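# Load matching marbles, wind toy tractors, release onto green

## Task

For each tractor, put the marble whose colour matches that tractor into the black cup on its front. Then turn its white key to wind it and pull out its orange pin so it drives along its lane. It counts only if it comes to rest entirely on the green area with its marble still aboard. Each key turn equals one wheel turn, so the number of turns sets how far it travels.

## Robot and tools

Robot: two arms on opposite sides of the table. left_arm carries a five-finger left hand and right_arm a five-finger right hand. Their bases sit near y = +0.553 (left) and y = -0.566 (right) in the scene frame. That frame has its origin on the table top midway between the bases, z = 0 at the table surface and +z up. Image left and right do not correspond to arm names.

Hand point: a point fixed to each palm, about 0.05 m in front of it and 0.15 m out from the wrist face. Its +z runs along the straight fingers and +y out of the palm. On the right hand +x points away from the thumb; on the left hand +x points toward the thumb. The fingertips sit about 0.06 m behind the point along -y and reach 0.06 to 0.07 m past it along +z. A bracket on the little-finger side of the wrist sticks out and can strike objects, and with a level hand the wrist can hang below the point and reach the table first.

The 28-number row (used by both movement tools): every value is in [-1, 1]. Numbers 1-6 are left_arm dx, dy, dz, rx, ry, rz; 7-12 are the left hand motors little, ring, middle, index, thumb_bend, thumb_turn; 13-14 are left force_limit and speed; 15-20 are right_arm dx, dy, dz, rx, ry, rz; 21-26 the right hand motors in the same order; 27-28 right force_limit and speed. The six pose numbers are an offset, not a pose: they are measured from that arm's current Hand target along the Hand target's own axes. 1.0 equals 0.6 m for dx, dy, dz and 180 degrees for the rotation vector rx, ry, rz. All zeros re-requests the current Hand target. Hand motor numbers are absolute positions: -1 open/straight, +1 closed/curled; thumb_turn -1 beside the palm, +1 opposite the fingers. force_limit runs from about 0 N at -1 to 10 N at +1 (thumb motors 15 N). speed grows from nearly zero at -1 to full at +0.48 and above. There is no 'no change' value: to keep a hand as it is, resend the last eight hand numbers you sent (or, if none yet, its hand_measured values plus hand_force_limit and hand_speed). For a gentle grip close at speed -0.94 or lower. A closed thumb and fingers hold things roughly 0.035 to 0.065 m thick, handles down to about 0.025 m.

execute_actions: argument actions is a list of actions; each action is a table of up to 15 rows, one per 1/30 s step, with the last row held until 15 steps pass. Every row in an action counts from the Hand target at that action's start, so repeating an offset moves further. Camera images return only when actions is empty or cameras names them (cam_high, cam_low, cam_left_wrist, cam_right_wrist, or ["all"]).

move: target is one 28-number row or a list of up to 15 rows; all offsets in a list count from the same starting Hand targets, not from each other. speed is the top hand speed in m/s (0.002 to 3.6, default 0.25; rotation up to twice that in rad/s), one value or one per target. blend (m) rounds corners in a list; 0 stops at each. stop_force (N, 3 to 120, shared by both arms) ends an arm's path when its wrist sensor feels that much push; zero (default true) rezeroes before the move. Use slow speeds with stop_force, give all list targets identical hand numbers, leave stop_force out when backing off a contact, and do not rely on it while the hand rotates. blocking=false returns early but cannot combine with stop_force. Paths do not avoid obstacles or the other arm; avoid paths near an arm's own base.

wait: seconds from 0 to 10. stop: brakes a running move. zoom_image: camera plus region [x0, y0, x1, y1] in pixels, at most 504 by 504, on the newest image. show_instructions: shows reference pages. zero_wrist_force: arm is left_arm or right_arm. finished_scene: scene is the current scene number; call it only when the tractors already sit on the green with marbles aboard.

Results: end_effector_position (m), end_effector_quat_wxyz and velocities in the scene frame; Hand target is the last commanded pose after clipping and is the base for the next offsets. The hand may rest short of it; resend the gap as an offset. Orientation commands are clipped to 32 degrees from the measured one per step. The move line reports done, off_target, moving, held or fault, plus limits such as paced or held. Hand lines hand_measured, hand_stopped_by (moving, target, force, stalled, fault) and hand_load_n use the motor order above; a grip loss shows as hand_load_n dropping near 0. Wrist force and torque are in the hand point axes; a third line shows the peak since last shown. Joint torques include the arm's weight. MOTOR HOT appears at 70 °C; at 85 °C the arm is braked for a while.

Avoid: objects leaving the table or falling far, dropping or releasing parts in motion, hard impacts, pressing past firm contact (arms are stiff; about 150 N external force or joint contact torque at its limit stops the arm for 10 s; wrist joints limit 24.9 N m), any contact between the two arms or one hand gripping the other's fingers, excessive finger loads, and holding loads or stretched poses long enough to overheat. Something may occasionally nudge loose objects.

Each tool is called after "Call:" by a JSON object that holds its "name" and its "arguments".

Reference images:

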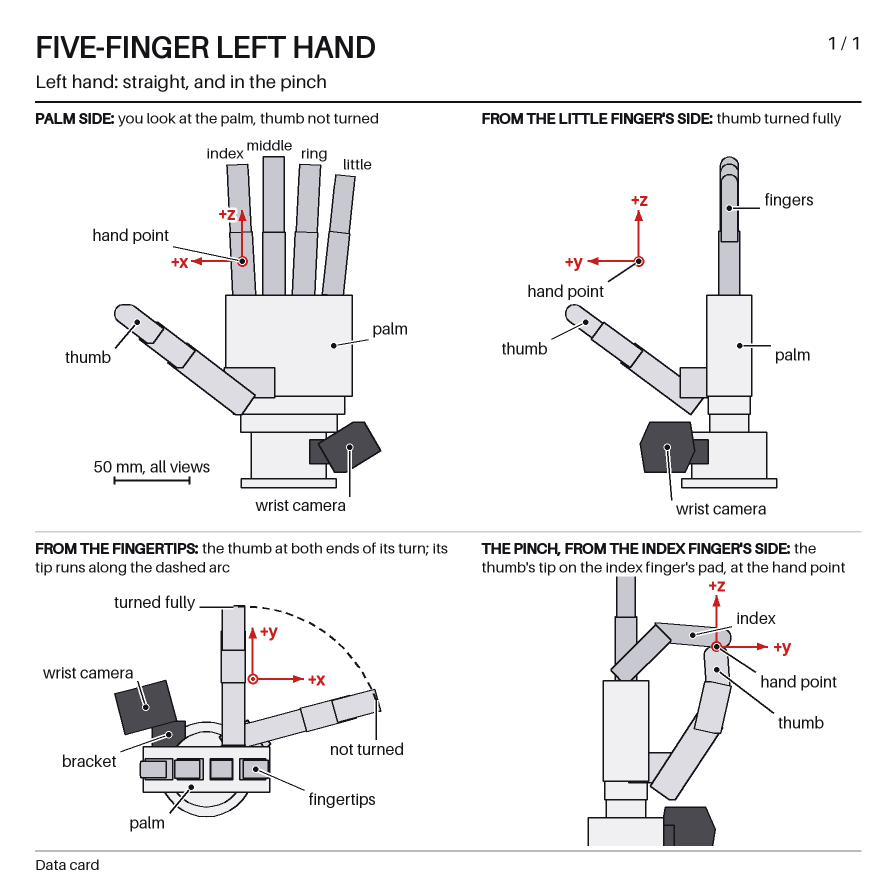

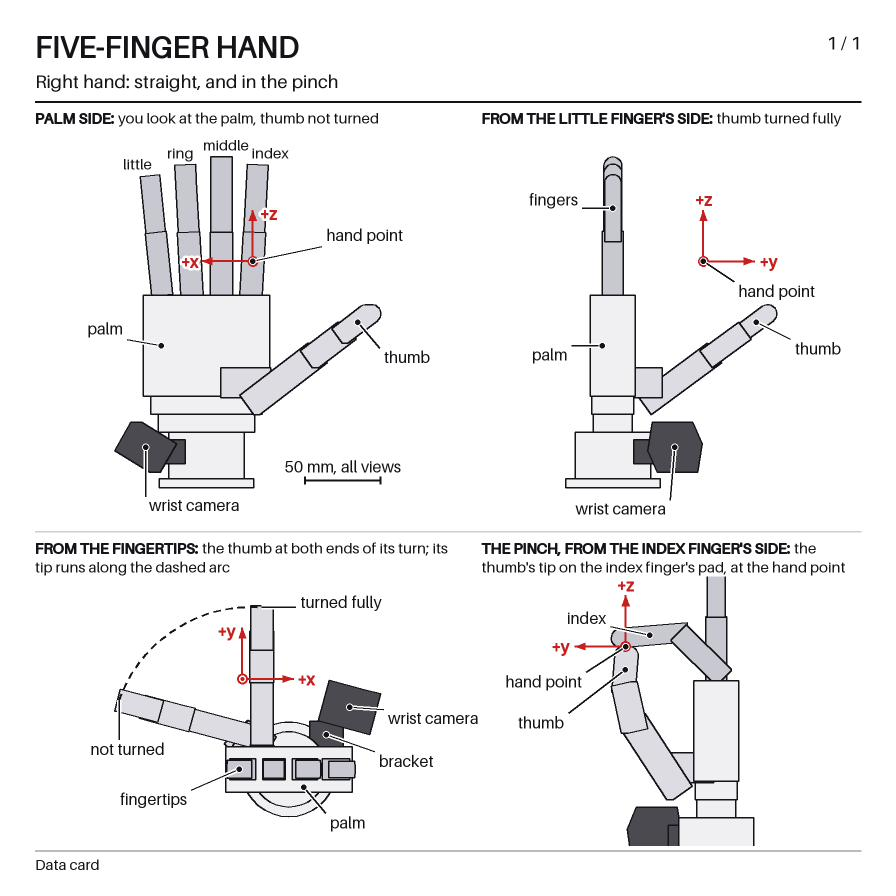

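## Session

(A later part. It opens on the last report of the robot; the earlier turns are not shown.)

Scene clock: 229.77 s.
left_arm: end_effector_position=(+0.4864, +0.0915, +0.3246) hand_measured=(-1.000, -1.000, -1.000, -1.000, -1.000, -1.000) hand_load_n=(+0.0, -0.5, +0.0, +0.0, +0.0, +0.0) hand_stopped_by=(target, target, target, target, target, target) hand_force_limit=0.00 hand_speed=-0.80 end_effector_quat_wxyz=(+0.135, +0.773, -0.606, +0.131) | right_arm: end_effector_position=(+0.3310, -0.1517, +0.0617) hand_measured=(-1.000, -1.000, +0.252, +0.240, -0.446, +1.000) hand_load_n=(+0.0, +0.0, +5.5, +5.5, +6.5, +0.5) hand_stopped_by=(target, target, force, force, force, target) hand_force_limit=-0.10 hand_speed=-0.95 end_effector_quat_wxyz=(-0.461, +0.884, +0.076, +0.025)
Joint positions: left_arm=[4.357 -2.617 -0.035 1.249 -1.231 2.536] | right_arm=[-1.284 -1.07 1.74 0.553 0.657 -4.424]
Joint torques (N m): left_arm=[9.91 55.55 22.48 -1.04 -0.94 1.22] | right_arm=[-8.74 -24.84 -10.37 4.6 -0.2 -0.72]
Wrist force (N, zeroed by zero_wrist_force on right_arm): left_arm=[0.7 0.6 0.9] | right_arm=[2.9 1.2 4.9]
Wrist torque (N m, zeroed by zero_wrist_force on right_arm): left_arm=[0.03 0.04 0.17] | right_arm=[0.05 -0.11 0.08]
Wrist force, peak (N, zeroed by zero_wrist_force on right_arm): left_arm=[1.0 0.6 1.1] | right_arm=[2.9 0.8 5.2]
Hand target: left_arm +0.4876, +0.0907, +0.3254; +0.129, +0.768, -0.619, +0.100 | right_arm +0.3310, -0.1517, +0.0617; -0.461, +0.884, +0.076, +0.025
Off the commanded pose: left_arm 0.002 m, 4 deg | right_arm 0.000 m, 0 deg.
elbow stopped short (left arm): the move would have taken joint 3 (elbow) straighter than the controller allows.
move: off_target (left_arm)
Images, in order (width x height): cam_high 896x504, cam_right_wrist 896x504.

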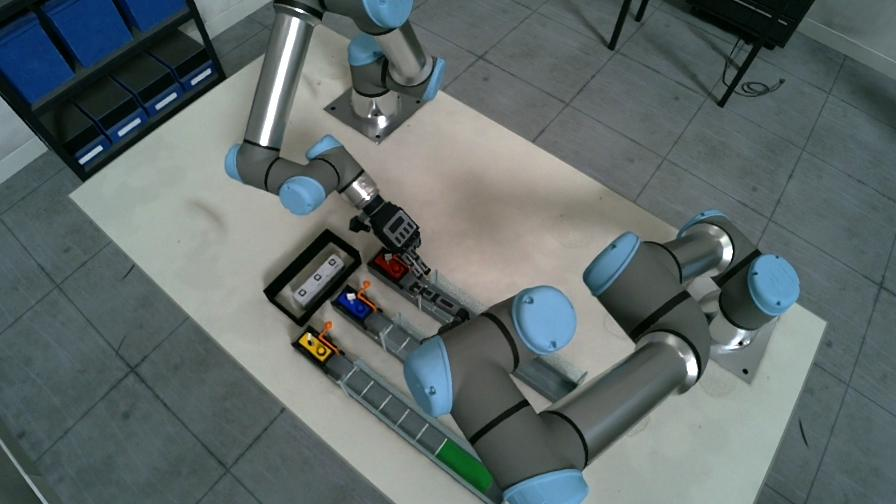

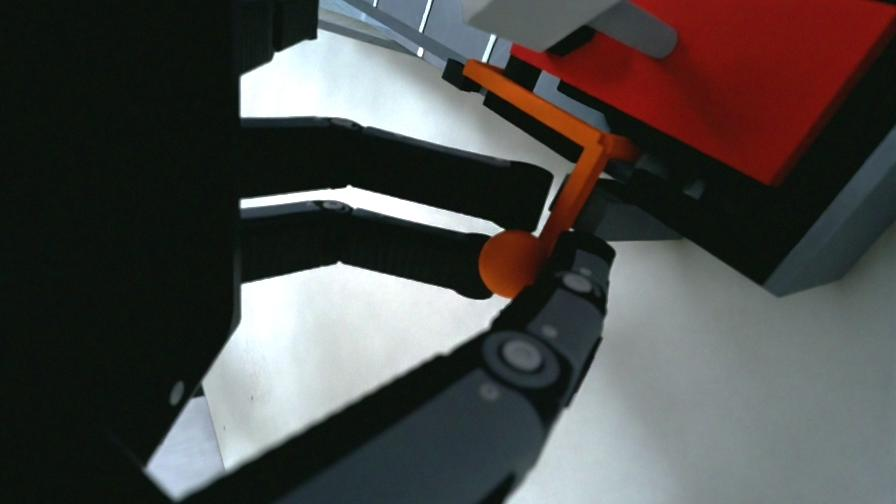

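Call:
{"name": "move", "arguments": {"target": [0,0,0,0,0,0,-1,-1,-1,-1,-1,-1,0,-0.8,0.01577,-0.1122,-0.0794,0,0,0,-1,-1,0.32,0.32,-0.19,1,-0.1,-0.95], "speed": 0.03, "cameras": ["cam_right_wrist", "cam_high"]}}

Scene clock: 233.07 s.
left_arm: end_effector_position=(+0.4864, +0.0915, +0.3246) hand_measured=(-1.000, -1.000, -1.000, -1.000, -1.000, -1.000) hand_load_n=(+0.5, +0.0, +0.0, +0.0, +0.0, +0.0) hand_stopped_by=(target, target, target, target, target, target) hand_force_limit=0.00 hand_speed=-0.80 end_effector_quat_wxyz=(+0.135, +0.773, -0.606, +0.131) | right_arm: end_effector_position=(+0.3310, -0.1517, +0.1447) hand_measured=(-1.000, -1.000, +0.252, +0.240, -0.446, +1.000) hand_load_n=(+0.0, +0.0, +0.0, +0.0, +0.0, +0.0) hand_stopped_by=(target, target, force, force, force, target) hand_force_limit=-0.10 hand_speed=-0.95 end_effector_quat_wxyz=(-0.461, +0.884, +0.076, +0.025)
Joint positions: left_arm=[4.357 -2.617 -0.035 1.249 -1.231 2.536] | right_arm=[-1.284 -1.177 1.655 0.745 0.657 -4.424]
Joint torques (N m): left_arm=[10.28 56.15 22.04 -1.04 -0.95 1.19] | right_arm=[8.19 -47.45 -24.71 3.64 -2.66 -1.1]
Wrist force (N, zeroed by zero_wrist_force on right_arm): left_arm=[0.8 0.6 0.7] | right_arm=[0.2 -0.2 0.0]
Wrist torque (N m, zeroed by zero_wrist_force on right_arm): left_arm=[0.03 0.03 0.17] | right_arm=[-0.03 -0.02 0.08]
Wrist force, peak (N, zeroed by zero_wrist_force on right_arm): left_arm=[1.0 0.5 1.0] | right_arm=[3.9 4.9 7.5]
Hand target: left_arm +0.4876, +0.0907, +0.3254; +0.129, +0.768, -0.619, +0.100 | right_arm +0.3310, -0.1517, +0.1447; -0.461, +0.884, +0.076, +0.025
Off the commanded pose: left_arm 0.002 m, 4 deg | right_arm 0.000 m, 0 deg.
elbow stopped short (left arm): the move would have taken joint 3 (elbow) straighter than the controller allows.
move: off_target (left_arm)
Images, in order (width x height): cam_high 896x504, cam_right_wrist 896x504.

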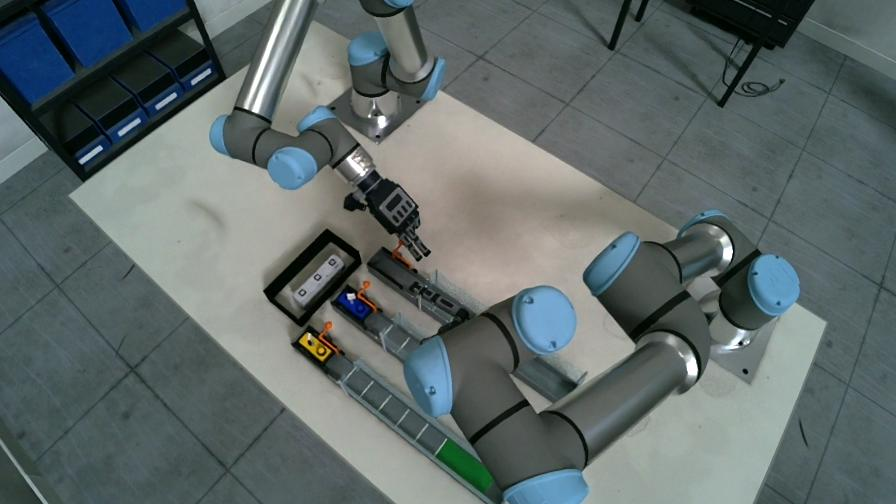

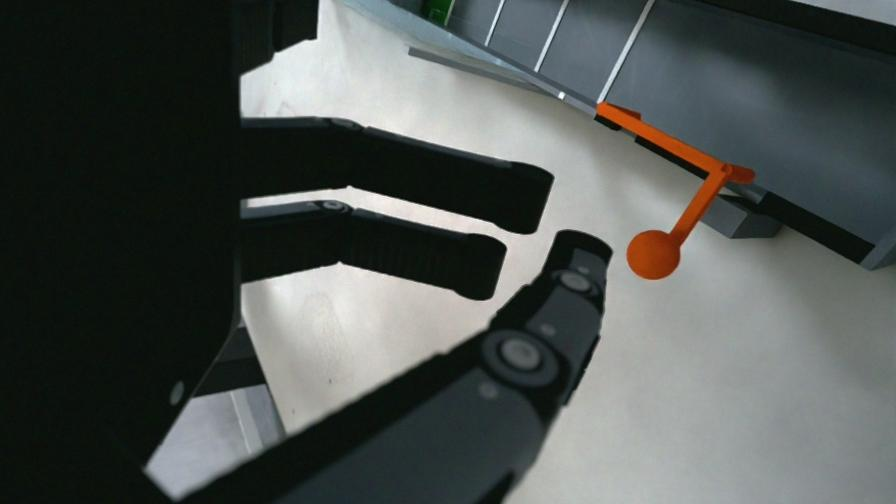

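Call:
{"name": "move", "arguments": {"target": [0,0,0,0,0,0,-1,-1,-1,-1,-1,-1,0,-0.8,0.2075,0.0263,-0.0048,0,0,0,-1,-1,0.11,0.18,-0.68,1,-0.5,-0.5], "speed": 0.2, "cameras": ["cam_right_wrist", "cam_left_wrist"]}}

Call:
{"name": "zoom_image", "arguments": {"camera": "cam_right_wrist", "region": [590, 190, 770, 310]}}

Scene clock: 234.63 s.
left_arm: end_effector_position=(+0.4864, +0.0915, +0.3246) hand_measured=(-1.000, -1.000, -1.000, -1.000, -1.000, -1.000) hand_load_n=(+0.0, +0.0, +0.0, +0.0, +0.0, +0.0) hand_stopped_by=(target, target, target, target, target, target) hand_force_limit=0.00 hand_speed=-0.80 end_effector_quat_wxyz=(+0.135, +0.773, -0.606, +0.131) | right_arm: end_effector_position=(+0.4564, -0.1491, +0.1478) hand_measured=(-1.000, -1.000, +0.110, +0.180, -0.680, +1.000) hand_load_n=(-0.5, +0.0, +0.0, +0.0, +0.0, +0.0) hand_stopped_by=(target, target, target, target, target, target) hand_force_limit=-0.50 hand_speed=-0.50 end_effector_quat_wxyz=(-0.461, +0.884, +0.076, +0.025)
Joint positions: left_arm=[4.357 -2.617 -0.035 1.249 -1.231 2.536] | right_arm=[-1.346 -0.92 1.258 0.963 0.638 -4.521]
Joint torques (N m): left_arm=[9.55 56.24 22.61 -0.91 -0.81 1.22] | right_arm=[5.29 -29.56 -24.07 3.89 -2.84 -1.84]
Wrist force (N, zeroed by zero_wrist_force on right_arm): left_arm=[1.0 0.2 0.9] | right_arm=[0.1 -0.1 0.1]
Wrist torque (N m, zeroed by zero_wrist_force on right_arm): left_arm=[-0.03 0.01 0.20] | right_arm=[0.00 0.00 0.09]
Wrist force, peak (N, zeroed by zero_wrist_force on right_arm): left_arm=[0.9 0.5 1.1] | right_arm=[-1.1 -0.4 0.3]
Hand target: left_arm +0.4876, +0.0907, +0.3254; +0.129, +0.768, -0.619, +0.100 | right_arm +0.4564, -0.1490, +0.1478; -0.461, +0.884, +0.076, +0.025
Off the commanded pose: left_arm 0.002 m, 4 deg | right_arm 0.000 m, 0 deg.
elbow stopped short (left arm): the move would have taken joint 3 (elbow) straighter than the controller allows.
move: off_target (left_arm)
Images, in order (width x height): cam_left_wrist 896x504, cam_right_wrist 896x504.

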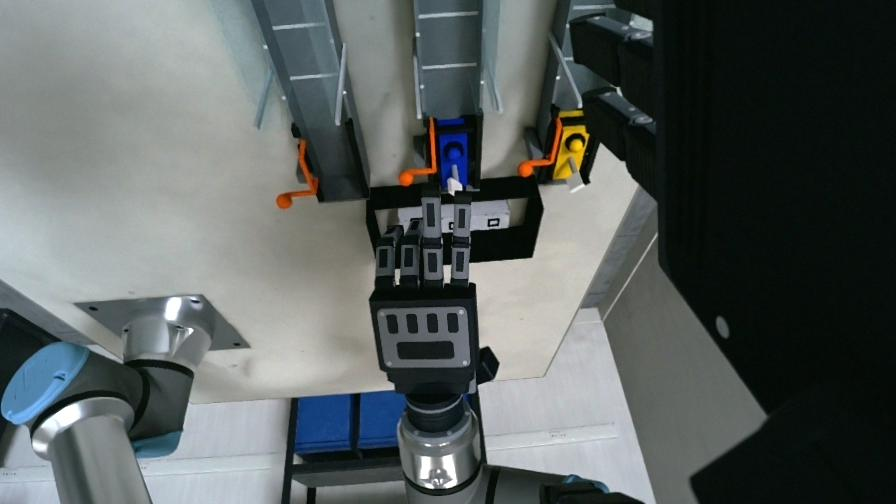

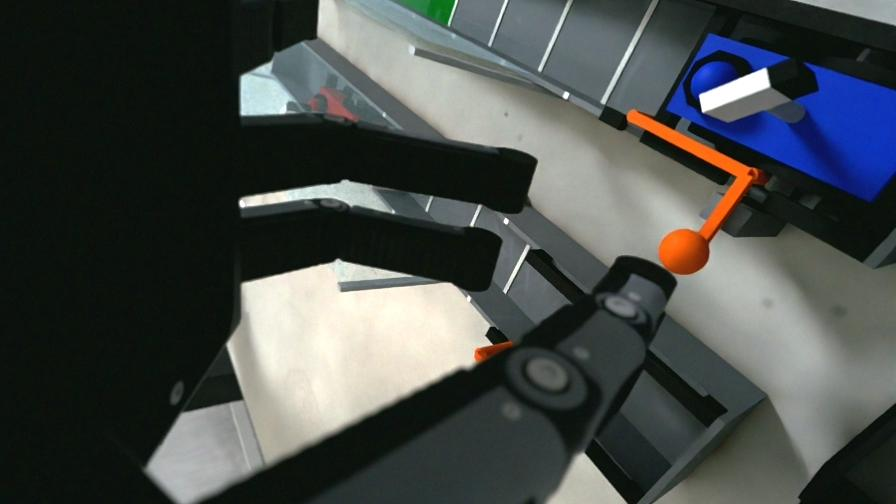

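Scaled by 2.800.

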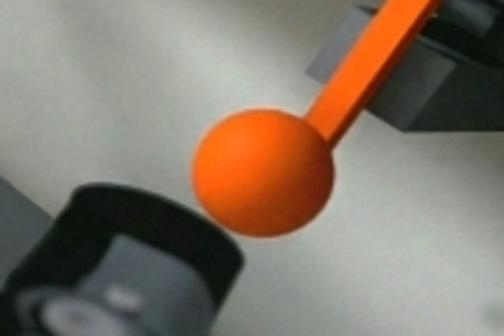

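Call:
{"name": "move", "arguments": {"target": [[0,0,0,0,0,0,-1,-1,-1,-1,-1,-1,0,-0.8,-0.01193,0.08489,0.06008,0,0,0,-1,-1,0.11,0.18,-0.68,1,-0.5,-0.5],[0,0,0,0,0,0,-1,-1,-1,-1,-1,-1,0,-0.8,-0.01634,0.11625,0.08228,0,0,0,-1,-1,0.11,0.18,-0.68,1,-0.5,-0.5]], "speed": [0.1,0.04], "blend": 0.005, "cameras": ["cam_right_wrist"]}}

Scene clock: 236.87 s.
left_arm: end_effector_position=(+0.4864, +0.0915, +0.3246) hand_measured=(-1.000, -1.000, -1.000, -1.000, -1.000, -1.000) hand_load_n=(+0.0, +0.0, +0.0, +0.5, +0.0, +0.0) hand_stopped_by=(target, target, target, target, target, target) hand_force_limit=0.00 hand_speed=-0.80 end_effector_quat_wxyz=(+0.135, +0.773, -0.606, +0.131) | right_arm: end_effector_position=(+0.4565, -0.1490, +0.0619) hand_measured=(-1.000, -1.000, +0.110, +0.180, -0.680, +1.000) hand_load_n=(+0.0, +0.0, +0.0, +0.0, +0.0, +0.0) hand_stopped_by=(target, target, target, target, target, target) hand_force_limit=-0.50 hand_speed=-0.50 end_effector_quat_wxyz=(-0.461, +0.884, +0.076, +0.025)
Joint positions: left_arm=[4.357 -2.617 -0.035 1.249 -1.231 2.536] | right_arm=[-1.346 -0.833 1.346 0.788 0.638 -4.522]
Joint torques (N m): left_arm=[9.92 56.02 22.3 -0.82 -0.9 1.23] | right_arm=[7.66 -30.93 -8.91 0.04 -1.21 1.7]
Wrist force (N, zeroed by zero_wrist_force on right_arm): left_arm=[0.9 0.3 0.8] | right_arm=[0.0 -0.1 0.4]
Wrist torque (N m, zeroed by zero_wrist_force on right_arm): left_arm=[-0.01 0.02 0.19] | right_arm=[-0.05 -0.02 0.02]
Wrist force, peak (N, zeroed by zero_wrist_force on right_arm): left_arm=[1.2 0.5 0.8] | right_arm=[-0.1 -0.7 -0.2]
Hand target: left_arm +0.4876, +0.0907, +0.3254; +0.129, +0.768, -0.619, +0.100 | right_arm +0.4565, -0.1490, +0.0618; -0.461, +0.884, +0.076, +0.025
Off the commanded pose: left_arm 0.002 m, 4 deg | right_arm 0.000 m, 0 deg.
elbow stopped short (left arm): the move would have taken joint 3 (elbow) straighter than the controller allows.
move: off_target (left_arm)
Images, in order (width x height): cam_right_wrist 896x504.

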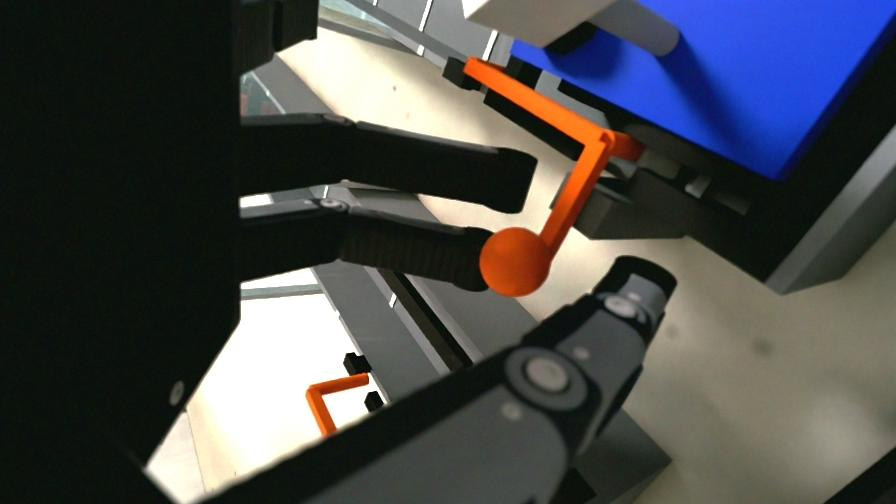

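Ball at (515,261). Close and lift.

Call:
{"name": "move", "arguments": {"target": [0,0,0,0,0,0,-1,-1,-1,-1,-1,-1,0,-0.8,0,0,0,0,0,0,-1,-1,0.25,0.35,-0.2,1,-0.7,-0.93], "speed": 0.02}}

Call:
{"name": "move", "arguments": {"target": [0,0,0,0,0,0,-1,-1,-1,-1,-1,-1,0,-0.8,0,0,0,0,0,0,-1,-1,0.32,0.32,-0.19,1,-0.1,-0.95], "speed": 0.02}}

Call:
{"name": "move", "arguments": {"target": [0,0,0,0,0,0,-1,-1,-1,-1,-1,-1,0,-0.8,0.01577,-0.1122,-0.0794,0,0,0,-1,-1,0.32,0.32,-0.19,1,-0.1,-0.95], "speed": 0.03, "cameras": ["cam_right_wrist", "cam_left_wrist"]}}

Scene clock: 239.60 s.
left_arm: end_effector_position=(+0.4864, +0.0915, +0.3246) hand_measured=(-1.000, -1.000, -1.000, -1.000, -1.000, -1.000) hand_load_n=(+0.0, +0.0, +0.0, +0.0, +0.0, +0.0) hand_stopped_by=(target, target, target, target, target, target) hand_force_limit=0.00 hand_speed=-0.80 end_effector_quat_wxyz=(+0.135, +0.773, -0.606, +0.131) | right_arm: end_effector_position=(+0.4565, -0.1490, +0.0618) hand_measured=(-1.000, -1.000, +0.234, +0.238, -0.458, +1.000) hand_load_n=(+0.0, +0.0, +1.5, +2.5, +2.5, +0.0) hand_stopped_by=(target, target, force, force, force, target) hand_force_limit=-0.70 hand_speed=-0.93 end_effector_quat_wxyz=(-0.461, +0.884, +0.076, +0.025)
Joint positions: left_arm=[4.357 -2.617 -0.035 1.249 -1.231 2.536] | right_arm=[-1.346 -0.833 1.346 0.788 0.638 -4.522]
Joint torques (N m): left_arm=[9.9 55.85 22.87 -1.02 -0.93 1.14] | right_arm=[8.87 -36.3 -12.41 3.11 0.15 1.28]
Wrist force (N, zeroed by zero_wrist_force on right_arm): left_arm=[1.0 0.5 0.9] | right_arm=[0.7 0.6 2.4]
Wrist torque (N m, zeroed by zero_wrist_force on right_arm): left_arm=[0.02 0.00 0.19] | right_arm=[0.00 -0.03 0.01]
Wrist force, peak (N, zeroed by zero_wrist_force on right_arm): left_arm=[1.1 0.5 1.0] | right_arm=[0.5 -0.5 3.2]
Hand target: left_arm +0.4876, +0.0907, +0.3254; +0.129, +0.768, -0.619, +0.100 | right_arm +0.4565, -0.1490, +0.0618; -0.461, +0.884, +0.076, +0.025
Off the commanded pose: left_arm 0.002 m, 4 deg | right_arm 0.000 m, 0 deg.
elbow stopped short (left arm): the move would have taken joint 3 (elbow) straighter than the controller allows.
move: off_target (left_arm)

Scene clock: 240.10 s.
left_arm: end_effector_position=(+0.4864, +0.0915, +0.3246) hand_measured=(-1.000, -1.000, -1.000, -1.000, -1.000, -1.000) hand_load_n=(+0.0, +0.0, -0.5, +0.0, +0.0, +0.0) hand_stopped_by=(target, target, target, target, target, target) hand_force_limit=0.00 hand_speed=-0.80 end_effector_quat_wxyz=(+0.135, +0.773, -0.606, +0.131) | right_arm: end_effector_position=(+0.4565, -0.1490, +0.0618) hand_measured=(-1.000, -1.000, +0.246, +0.246, -0.450, +1.000) hand_load_n=(-0.5, -0.5, +5.0, +6.0, +6.5, +0.5) hand_stopped_by=(target, target, force, force, force, target) hand_force_limit=-0.10 hand_speed=-0.95 end_effector_quat_wxyz=(-0.461, +0.884, +0.076, +0.025)
Joint positions: left_arm=[4.357 -2.617 -0.035 1.249 -1.231 2.536] | right_arm=[-1.346 -0.833 1.346 0.788 0.638 -4.522]
Joint torques (N m): left_arm=[10 56.36 22 -1.02 -0.94 1.18] | right_arm=[8.8 -36.82 -11.39 3.63 0.21 1.51]
Wrist force (N, zeroed by zero_wrist_force on right_arm): left_arm=[0.7 0.5 1.0] | right_arm=[2.0 1.0 5.1]
Wrist torque (N m, zeroed by zero_wrist_force on right_arm): left_arm=[0.00 0.04 0.18] | right_arm=[0.02 -0.07 0.00]
Wrist force, peak (N, zeroed by zero_wrist_force on right_arm): left_arm=[1.0 0.3 0.9] | right_arm=[1.9 0.8 5.5]
Hand target: left_arm +0.4876, +0.0907, +0.3254; +0.129, +0.768, -0.619, +0.100 | right_arm +0.4565, -0.1490, +0.0618; -0.461, +0.884, +0.076, +0.025
Off the commanded pose: left_arm 0.002 m, 4 deg | right_arm 0.000 m, 0 deg.
elbow stopped short (left arm): the move would have taken joint 3 (elbow) straighter than the controller allows.
move: off_target (left_arm)

Scene clock: 243.23 s.
left_arm: end_effector_position=(+0.4864, +0.0915, +0.3246) hand_measured=(-1.000, -1.000, -1.000, -1.000, -1.000, -1.000) hand_load_n=(+0.0, +0.0, +0.0, +0.0, +0.0, +0.0) hand_stopped_by=(target, target, target, target, target, target) hand_force_limit=0.00 hand_speed=-0.80 end_effector_quat_wxyz=(+0.135, +0.773, -0.606, +0.131) | right_arm: end_effector_position=(+0.4564, -0.1490, +0.1447) hand_measured=(-1.000, -1.000, +0.246, +0.246, -0.448, +1.000) hand_load_n=(+0.0, +0.0, +0.0, +0.0, +0.5, +0.0) hand_stopped_by=(target, target, force, force, force, target) hand_force_limit=-0.10 hand_speed=-0.95 end_effector_quat_wxyz=(-0.461, +0.884, +0.076, +0.025)
Joint positions: left_arm=[4.357 -2.617 -0.035 1.249 -1.231 2.536] | right_arm=[-1.346 -0.917 1.262 0.956 0.638 -4.521]
Joint torques (N m): left_arm=[10.23 56.12 22.11 -0.93 -0.88 1.16] | right_arm=[8.54 -56.94 -24.06 3.84 -3.01 -0.29]
Wrist force (N, zeroed by zero_wrist_force on right_arm): left_arm=[0.9 0.4 0.9] | right_arm=[0.1 -0.1 0.1]
Wrist torque (N m, zeroed by zero_wrist_force on right_arm): left_arm=[-0.01 0.02 0.19] | right_arm=[0.00 0.00 -0.01]
Wrist force, peak (N, zeroed by zero_wrist_force on right_arm): left_arm=[1.0 0.5 1.1] | right_arm=[3.5 5.2 7.6]
Hand target: left_arm +0.4876, +0.0907, +0.3254; +0.129, +0.768, -0.619, +0.100 | right_arm +0.4564, -0.1490, +0.1448; -0.461, +0.884, +0.076, +0.025
Off the commanded pose: left_arm 0.002 m, 4 deg | right_arm 0.000 m, 0 deg.
elbow stopped short (left arm): the move would have taken joint 3 (elbow) straighter than the controller allows.
move: off_target (left_arm)
Images, in order (width x height): cam_left_wrist 896x504, cam_right_wrist 896x504.

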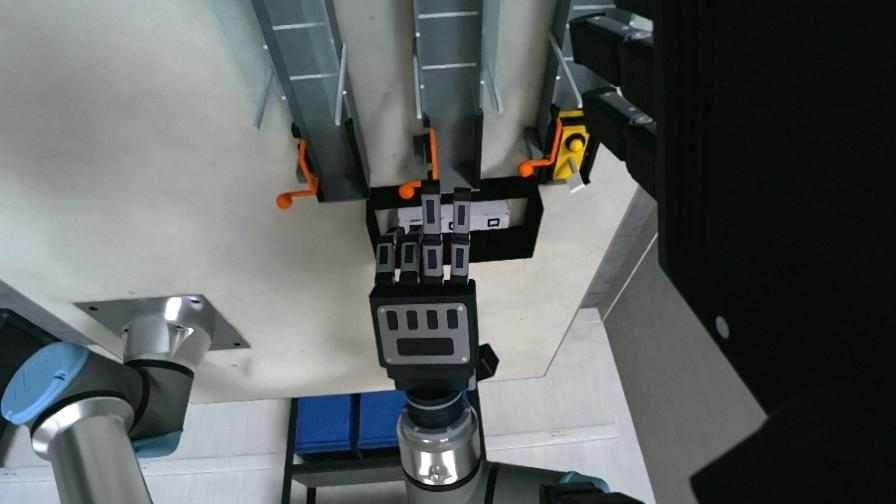

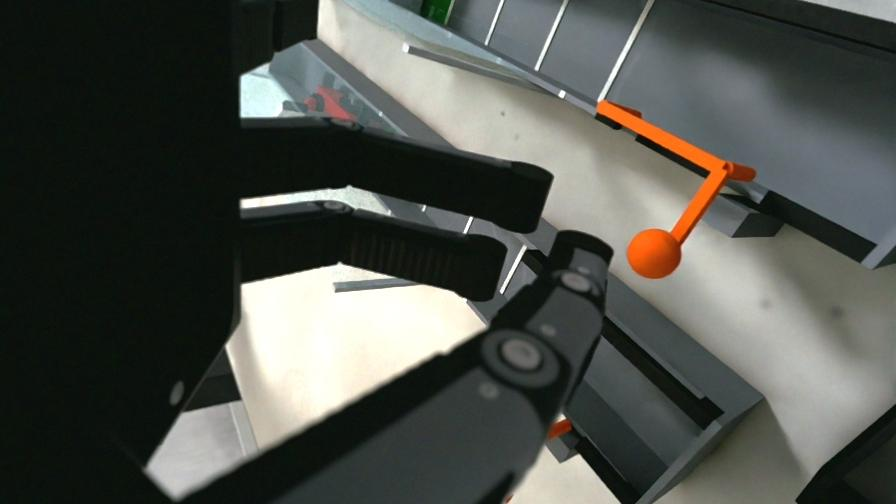

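Call:
{"name": "move", "arguments": {"target": [0,0,0,0,0,0,-1,-1,-1,-1,-1,-1,0,-0.8,0.208,0.0273,-0.0058,0,0,0,-1,-1,0.11,0.18,-0.68,1,-0.5,-0.5], "speed": 0.2, "cameras": ["cam_right_wrist"]}}

Call:
{"name": "zoom_image", "arguments": {"camera": "cam_right_wrist", "region": [590, 190, 770, 310]}}

Scene clock: 245.00 s.
left_arm: end_effector_position=(+0.4864, +0.0915, +0.3246) hand_measured=(-1.000, -1.000, -1.000, -1.000, -1.000, -1.000) hand_load_n=(+0.0, +0.0, +0.0, +0.0, +0.0, +0.0) hand_stopped_by=(target, target, target, target, target, target) hand_force_limit=0.00 hand_speed=-0.80 end_effector_quat_wxyz=(+0.135, +0.773, -0.606, +0.131) | right_arm: end_effector_position=(+0.5823, -0.1471, +0.1478) hand_measured=(-1.000, -1.000, +0.110, +0.180, -0.680, +1.000) hand_load_n=(+0.0, +0.0, +0.0, +0.5, +0.0, +0.0) hand_stopped_by=(target, target, target, target, target, target) hand_force_limit=-0.50 hand_speed=-0.50 end_effector_quat_wxyz=(-0.461, +0.884, +0.076, +0.025)
Joint positions: left_arm=[4.357 -2.617 -0.035 1.249 -1.231 2.536] | right_arm=[-1.387 -0.578 0.654 1.279 0.628 -4.588]
Joint torques (N m): left_arm=[10.21 56.45 22.34 -1 -0.92 1.32] | right_arm=[9.49 -40.6 -26.84 3.49 0.34 -1.32]
Wrist force (N, zeroed by zero_wrist_force on right_arm): left_arm=[0.7 0.5 1.0] | right_arm=[-0.3 -0.2 0.2]
Wrist torque (N m, zeroed by zero_wrist_force on right_arm): left_arm=[0.00 0.05 0.17] | right_arm=[-0.04 0.05 0.07]
Wrist force, peak (N, zeroed by zero_wrist_force on right_arm): left_arm=[1.0 0.3 1.0] | right_arm=[-1.3 -0.4 0.6]
Hand target: left_arm +0.4876, +0.0907, +0.3254; +0.129, +0.768, -0.619, +0.100 | right_arm +0.5823, -0.1471, +0.1478; -0.461, +0.884, +0.076, +0.025
Off the commanded pose: left_arm 0.002 m, 4 deg | right_arm 0.000 m, 0 deg.
elbow stopped short (left arm): the move would have taken joint 3 (elbow) straighter than the controller allows.
move: off_target (left_arm)
Images, in order (width x height): cam_right_wrist 896x504.

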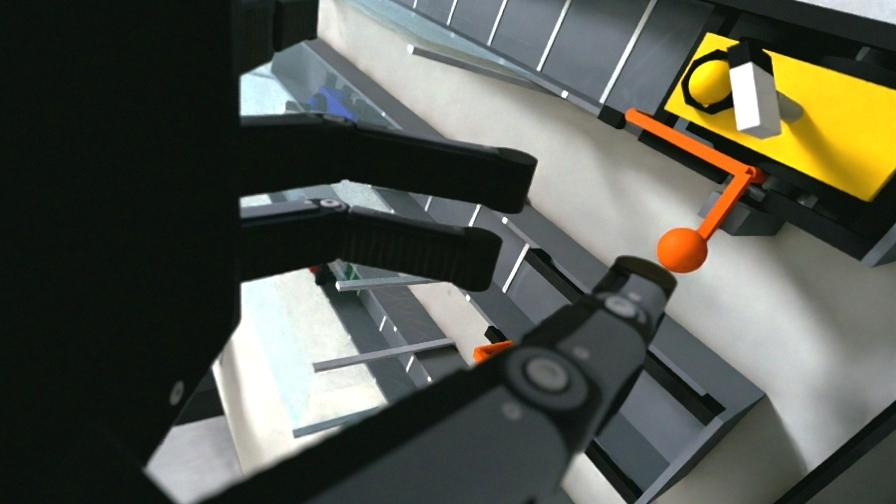

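Scaled by 2.800.

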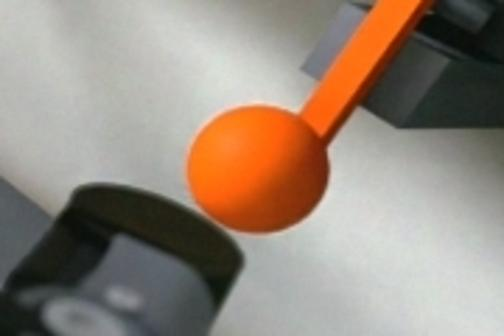

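Call:
{"name": "move", "arguments": {"target": [[0,0,0,0,0,0,-1,-1,-1,-1,-1,-1,0,-0.8,-0.01153,0.08449,0.06078,0,0,0,-1,-1,0.11,0.18,-0.68,1,-0.5,-0.5],[0,0,0,0,0,0,-1,-1,-1,-1,-1,-1,0,-0.8,-0.01594,0.11585,0.08298,0,0,0,-1,-1,0.11,0.18,-0.68,1,-0.5,-0.5]], "speed": [0.1,0.04], "blend": 0.005, "cameras": ["cam_right_wrist"]}}

Scene clock: 247.27 s.
left_arm: end_effector_position=(+0.4864, +0.0915, +0.3246) hand_measured=(-1.000, -1.000, -1.000, -1.000, -1.000, -1.000) hand_load_n=(+0.0, +0.0, +0.0, +0.0, +0.0, +0.0) hand_stopped_by=(target, target, target, target, target, target) hand_force_limit=0.00 hand_speed=-0.80 end_effector_quat_wxyz=(+0.135, +0.773, -0.606, +0.131) | right_arm: end_effector_position=(+0.5825, -0.1466, +0.0619) hand_measured=(-1.000, -1.000, +0.110, +0.180, -0.680, +1.000) hand_load_n=(+0.0, +0.0, +0.0, +0.0, +0.0, +0.0) hand_stopped_by=(target, target, target, target, target, target) hand_force_limit=-0.50 hand_speed=-0.50 end_effector_quat_wxyz=(-0.461, +0.884, +0.076, +0.025)
Joint positions: left_arm=[4.357 -2.617 -0.035 1.249 -1.231 2.536] | right_arm=[-1.386 -0.527 0.776 1.104 0.628 -4.587]
Joint torques (N m): left_arm=[9.5 56.47 22 -1.03 -0.88 1.19] | right_arm=[10.43 -40.75 -12.05 0.42 -1.09 1.74]
Wrist force (N, zeroed by zero_wrist_force on right_arm): left_arm=[0.8 0.5 1.0] | right_arm=[-0.1 0.1 0.3]
Wrist torque (N m, zeroed by zero_wrist_force on right_arm): left_arm=[-0.01 0.03 0.18] | right_arm=[0.01 0.00 -0.03]
Wrist force, peak (N, zeroed by zero_wrist_force on right_arm): left_arm=[1.2 0.5 1.2] | right_arm=[-0.4 0.4 0.5]
Hand target: left_arm +0.4876, +0.0907, +0.3254; +0.129, +0.768, -0.619, +0.100 | right_arm +0.5825, -0.1466, +0.0618; -0.461, +0.884, +0.076, +0.025
Off the commanded pose: left_arm 0.002 m, 4 deg | right_arm 0.000 m, 0 deg.
elbow stopped short (left arm): the move would have taken joint 3 (elbow) straighter than the controller allows.
move: off_target (left_arm)
Images, in order (width x height): cam_right_wrist 896x504.

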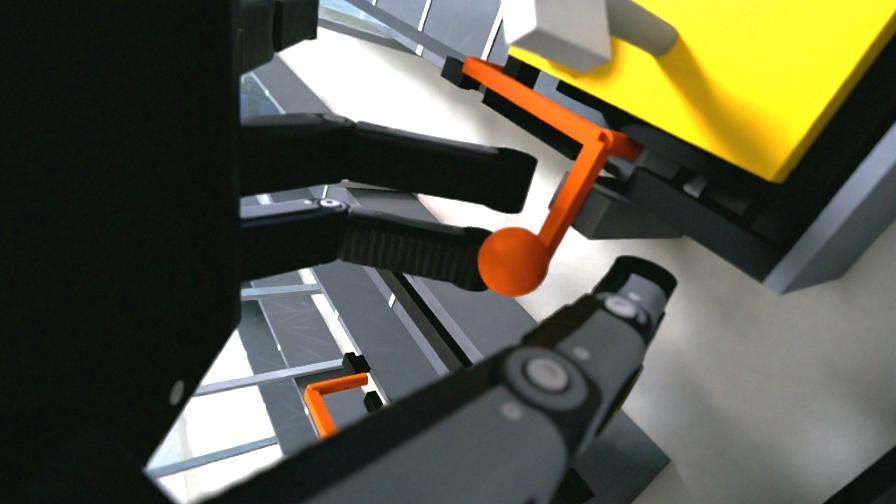

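Call:
{"name": "move", "arguments": {"target": [0,0,0,0,0,0,-1,-1,-1,-1,-1,-1,0,-0.8,0,0,0,0,0,0,-1,-1,0.25,0.35,-0.2,1,-0.7,-0.93], "speed": 0.02}}

Call:
{"name": "move", "arguments": {"target": [0,0,0,0,0,0,-1,-1,-1,-1,-1,-1,0,-0.8,0,0,0,0,0,0,-1,-1,0.32,0.32,-0.19,1,-0.1,-0.95], "speed": 0.02}}

Call:
{"name": "move", "arguments": {"target": [0,0,0,0,0,0,-1,-1,-1,-1,-1,-1,0,-0.8,0.01577,-0.1122,-0.0794,0,0,0,-1,-1,0.32,0.32,-0.19,1,-0.1,-0.95], "speed": 0.03, "cameras": ["cam_right_wrist", "cam_high"]}}

Scene clock: 250.00 s.
left_arm: end_effector_position=(+0.4864, +0.0915, +0.3246) hand_measured=(-1.000, -1.000, -1.000, -1.000, -1.000, -1.000) hand_load_n=(+0.0, +0.0, +0.0, +0.0, +0.0, +0.0) hand_stopped_by=(target, target, target, target, target, target) hand_force_limit=0.00 hand_speed=-0.80 end_effector_quat_wxyz=(+0.135, +0.773, -0.606, +0.131) | right_arm: end_effector_position=(+0.5825, -0.1466, +0.0618) hand_measured=(-1.000, -1.000, +0.240, +0.238, -0.452, +1.000) hand_load_n=(+0.0, +0.0, +3.0, +2.0, +3.0, +0.5) hand_stopped_by=(target, target, force, force, force, target) hand_force_limit=-0.70 hand_speed=-0.93 end_effector_quat_wxyz=(-0.461, +0.884, +0.076, +0.025)
Joint positions: left_arm=[4.357 -2.617 -0.035 1.249 -1.231 2.536] | right_arm=[-1.386 -0.527 0.776 1.104 0.628 -4.587]
Joint torques (N m): left_arm=[9.76 56.53 21.96 -0.97 -0.94 1.28] | right_arm=[-0.32 -47.76 -14.85 4.53 -3.11 1.33]
Wrist force (N, zeroed by zero_wrist_force on right_arm): left_arm=[0.7 0.5 0.9] | right_arm=[1.3 1.0 3.2]
Wrist torque (N m, zeroed by zero_wrist_force on right_arm): left_arm=[0.01 0.04 0.17] | right_arm=[0.04 -0.03 -0.04]
Wrist force, peak (N, zeroed by zero_wrist_force on right_arm): left_arm=[1.1 0.7 0.9] | right_arm=[1.2 -0.3 4.1]
Hand target: left_arm +0.4876, +0.0907, +0.3254; +0.129, +0.768, -0.619, +0.100 | right_arm +0.5825, -0.1466, +0.0618; -0.461, +0.884, +0.076, +0.025
Off the commanded pose: left_arm 0.002 m, 4 deg | right_arm 0.000 m, 0 deg.
elbow stopped short (left arm): the move would have taken joint 3 (elbow) straighter than the controller allows.
move: off_target (left_arm)

Scene clock: 250.50 s.
left_arm: end_effector_position=(+0.4864, +0.0915, +0.3246) hand_measured=(-1.000, -1.000, -1.000, -1.000, -1.000, -1.000) hand_load_n=(+0.0, +0.0, +0.0, +0.0, +0.0, +0.0) hand_stopped_by=(target, target, target, target, target, target) hand_force_limit=0.00 hand_speed=-0.80 end_effector_quat_wxyz=(+0.135, +0.773, -0.606, +0.131) | right_arm: end_effector_position=(+0.5825, -0.1466, +0.0618) hand_measured=(-1.000, -1.000, +0.248, +0.246, -0.444, +1.000) hand_load_n=(+0.0, +0.0, +5.5, +5.5, +7.0, +0.0) hand_stopped_by=(target, target, force, force, force, target) hand_force_limit=-0.10 hand_speed=-0.95 end_effector_quat_wxyz=(-0.461, +0.884, +0.076, +0.025)
Joint positions: left_arm=[4.357 -2.617 -0.035 1.249 -1.231 2.536] | right_arm=[-1.386 -0.527 0.776 1.104 0.628 -4.587]
Joint torques (N m): left_arm=[9.17 57.14 22.24 -1 -0.88 1.22] | right_arm=[-3.38 -47.04 -16.04 4.37 -2.95 1.49]
Wrist force (N, zeroed by zero_wrist_force on right_arm): left_arm=[0.5 0.2 0.8] | right_arm=[2.3 1.0 4.5]
Wrist torque (N m, zeroed by zero_wrist_force on right_arm): left_arm=[-0.02 0.08 0.16] | right_arm=[0.08 -0.05 -0.05]
Wrist force, peak (N, zeroed by zero_wrist_force on right_arm): left_arm=[0.9 0.4 1.1] | right_arm=[2.2 0.5 5.6]
Hand target: left_arm +0.4876, +0.0907, +0.3254; +0.129, +0.768, -0.619, +0.100 | right_arm +0.5825, -0.1466, +0.0618; -0.461, +0.884, +0.076, +0.025
Off the commanded pose: left_arm 0.002 m, 4 deg | right_arm 0.000 m, 0 deg.
elbow stopped short (left arm): the move would have taken joint 3 (elbow) straighter than the controller allows.
move: off_target (left_arm)

Scene clock: 253.67 s.
left_arm: end_effector_position=(+0.4864, +0.0915, +0.3246) hand_measured=(-1.000, -1.000, -1.000, -1.000, -1.000, -1.000) hand_load_n=(+0.0, +0.0, +0.0, +0.0, +0.0, +0.0) hand_stopped_by=(target, target, target, target, target, target) hand_force_limit=0.00 hand_speed=-0.80 end_effector_quat_wxyz=(+0.135, +0.773, -0.606, +0.131) | right_arm: end_effector_position=(+0.5825, -0.1466, +0.1448) hand_measured=(-1.000, -1.000, +0.248, +0.246, -0.442, +1.000) hand_load_n=(+0.0, +0.0, +0.0, +0.0, +0.5, +0.0) hand_stopped_by=(target, target, force, force, force, target) hand_force_limit=-0.10 hand_speed=-0.95 end_effector_quat_wxyz=(-0.461, +0.884, +0.076, +0.025)
Joint positions: left_arm=[4.357 -2.617 -0.035 1.249 -1.231 2.536] | right_arm=[-1.386 -0.576 0.657 1.273 0.628 -4.587]
Joint torques (N m): left_arm=[9.49 56.63 21.76 -0.9 -0.92 1.18] | right_arm=[-6.06 -65.75 -25.34 3.83 -2.61 -1.1]
Wrist force (N, zeroed by zero_wrist_force on right_arm): left_arm=[0.8 0.2 1.0] | right_arm=[-0.3 0.1 0.1]
Wrist torque (N m, zeroed by zero_wrist_force on right_arm): left_arm=[-0.04 0.03 0.18] | right_arm=[-0.01 0.04 -0.04]
Wrist force, peak (N, zeroed by zero_wrist_force on right_arm): left_arm=[0.9 0.5 1.1] | right_arm=[4.3 6.0 7.9]
Hand target: left_arm +0.4876, +0.0907, +0.3254; +0.129, +0.768, -0.619, +0.100 | right_arm +0.5825, -0.1466, +0.1448; -0.461, +0.884, +0.076, +0.025
Off the commanded pose: left_arm 0.002 m, 4 deg | right_arm 0.000 m, 0 deg.
elbow stopped short (left arm): the move would have taken joint 3 (elbow) straighter than the controller allows.
move: off_target (left_arm)
Images, in order (width x height): cam_high 896x504, cam_right_wrist 896x504.

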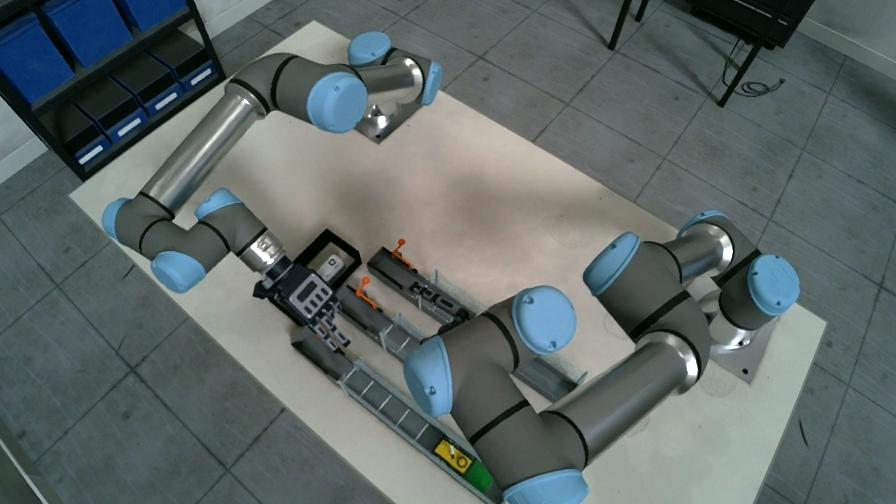

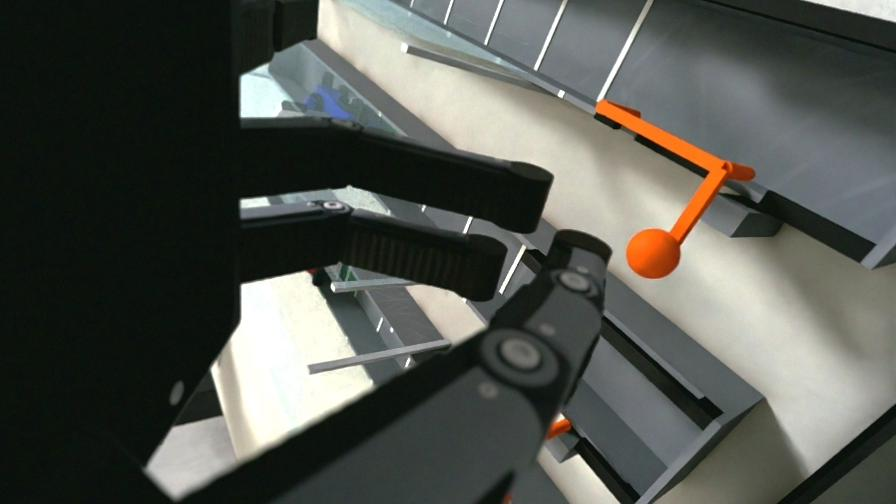

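Call:
{"name": "move", "arguments": {"target": [-0.235,0.521,-0.215,0,0,0,-1,-1,-1,-1,-1,-1,0,-0.8,0,0,0,0,0,0,-1,-1,0.32,0.32,-0.19,1,-0.1,-0.95], "speed": 0.35, "cameras": ["cam_high"]}}

Call:
{"name": "zoom_image", "arguments": {"camera": "cam_high", "region": [380, 300, 600, 504]}}

Scene clock: 255.60 s.
left_arm: end_effector_position=(+0.1530, +0.2003, +0.4264) hand_measured=(-1.000, -1.000, -1.000, -1.000, -1.000, -1.000) hand_load_n=(+0.0, +0.0, +0.0, +0.0, +0.0, +0.0) hand_stopped_by=(target, target, target, target, target, target) hand_force_limit=0.00 hand_speed=-0.80 end_effector_quat_wxyz=(+0.129, +0.768, -0.619, +0.100) | right_arm: end_effector_position=(+0.5825, -0.1466, +0.1448) hand_measured=(-1.000, -1.000, +0.248, +0.246, -0.442, +1.000) hand_load_n=(+0.0, +0.0, +0.0, +0.0, +0.0, +0.0) hand_stopped_by=(target, target, force, force, force, target) hand_force_limit=-0.10 hand_speed=-0.95 end_effector_quat_wxyz=(-0.461, +0.884, +0.076, +0.025)
Joint positions: left_arm=[4.305 -1.575 -1.377 1.503 -1.266 2.522] | right_arm=[-1.386 -0.576 0.657 1.273 0.628 -4.587]
Joint torques (N m): left_arm=[12.77 27.51 7.84 -3.23 2.84 1.53] | right_arm=[-3.35 -50.17 -24.45 3.86 0.04 -1.33]
Wrist force (N, zeroed by zero_wrist_force on right_arm): left_arm=[0.8 0.4 0.8] | right_arm=[-0.2 -0.1 0.1]
Wrist torque (N m, zeroed by zero_wrist_force on right_arm): left_arm=[0.00 0.01 -0.03] | right_arm=[-0.02 0.03 -0.03]
Wrist force, peak (N, zeroed by zero_wrist_force on right_arm): left_arm=[1.1 -0.6 1.5] | right_arm=[-0.7 -0.1 0.3]
Hand target: left_arm +0.1529, +0.2003, +0.4265; +0.129, +0.768, -0.619, +0.100 | right_arm +0.5825, -0.1466, +0.1448; -0.461, +0.884, +0.076, +0.025
Off the commanded pose: left_arm 0.000 m, 0 deg | right_arm 0.000 m, 0 deg.
move: done
Images, in order (width x height): cam_high 896x504.

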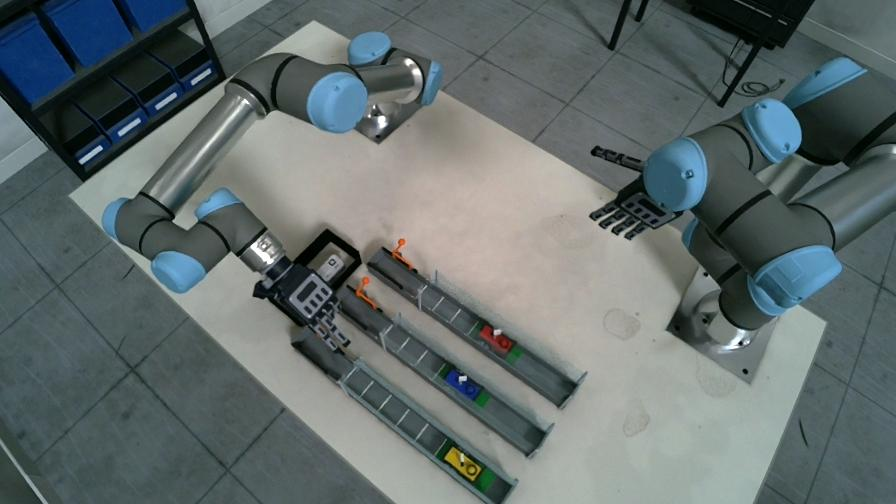

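Scaled by 2.291.

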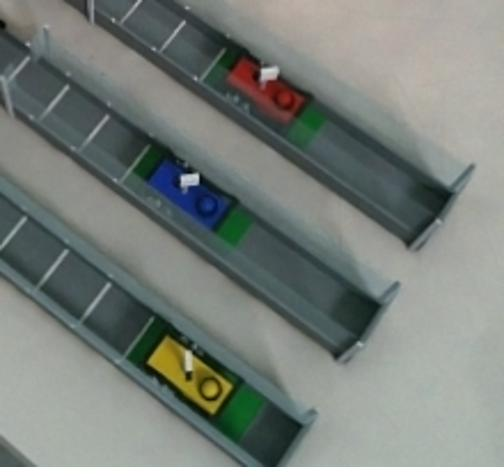

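Call:
{"name": "wait", "arguments": {"seconds": 0.3, "cameras": ["cam_high"]}}

Call:
{"name": "zoom_image", "arguments": {"camera": "cam_high", "region": [430, 310, 540, 500]}}

Scene clock: 256.13 s.
left_arm: end_effector_position=(+0.1529, +0.2003, +0.4265) hand_measured=(-1.000, -1.000, -1.000, -1.000, -1.000, -1.000) hand_load_n=(+0.0, +0.0, +0.0, +0.5, +0.0, +0.0) hand_stopped_by=(target, target, target, target, target, target) hand_force_limit=0.00 hand_speed=-0.80 end_effector_quat_wxyz=(+0.129, +0.768, -0.619, +0.100) | right_arm: end_effector_position=(+0.5825, -0.1466, +0.1448) hand_measured=(-1.000, -1.000, +0.248, +0.246, -0.442, +1.000) hand_load_n=(+0.0, +0.0, +0.0, +0.0, +0.0, +0.0) hand_stopped_by=(target, target, force, force, force, target) hand_force_limit=-0.10 hand_speed=-0.95 end_effector_quat_wxyz=(-0.461, +0.884, +0.076, +0.025)
Joint positions: left_arm=[4.305 -1.575 -1.377 1.503 -1.266 2.522] | right_arm=[-1.386 -0.576 0.657 1.273 0.628 -4.587]
Joint torques (N m): left_arm=[12.74 27.67 8.12 -3.25 2.8 1.47] | right_arm=[-0.54 -45.5 -25.98 3.85 0.14 -1.37]
Wrist force (N, zeroed by zero_wrist_force on right_arm): left_arm=[0.8 0.3 0.6] | right_arm=[-0.5 0.0 0.0]
Wrist torque (N m, zeroed by zero_wrist_force on right_arm): left_arm=[-0.01 0.01 -0.03] | right_arm=[-0.01 0.07 -0.05]
Wrist force, peak (N, zeroed by zero_wrist_force on right_arm): left_arm=[1.0 0.3 1.0] | right_arm=[-0.6 -0.1 0.1]
Hand target: left_arm +0.1529, +0.2003, +0.4265; +0.129, +0.768, -0.619, +0.100 | right_arm +0.5825, -0.1466, +0.1448; -0.461, +0.884, +0.076, +0.025
Off the commanded pose: left_arm 0.000 m, 0 deg | right_arm 0.000 m, 0 deg.
wait: 0.30 s; at rest from the start
Images, in order (width x height): cam_high 896x504.

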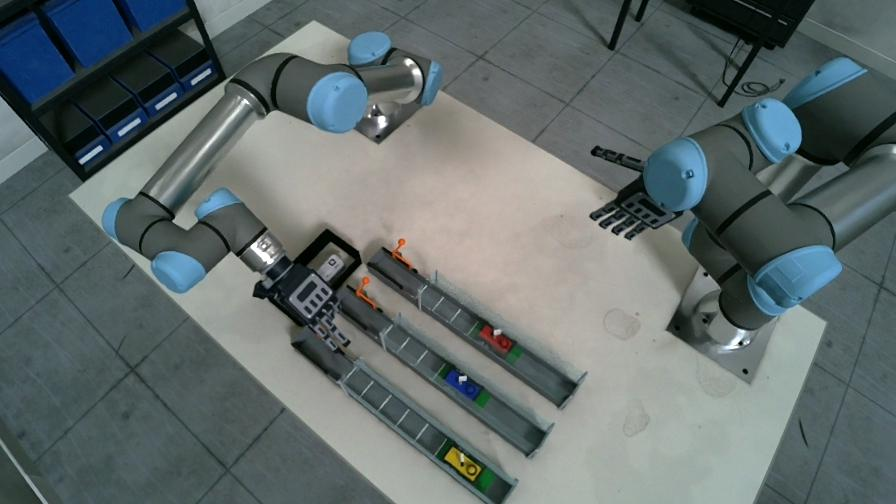

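Scaled by 2.653.

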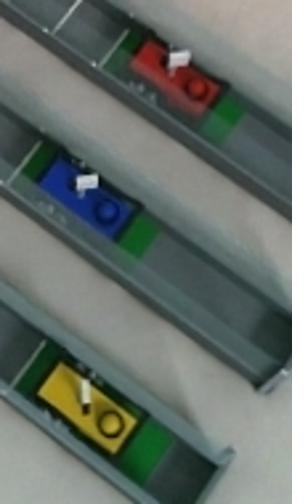

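Call:
{"name": "finished_scene", "arguments": {"scene": 2}}

The scene is finished: the task was done.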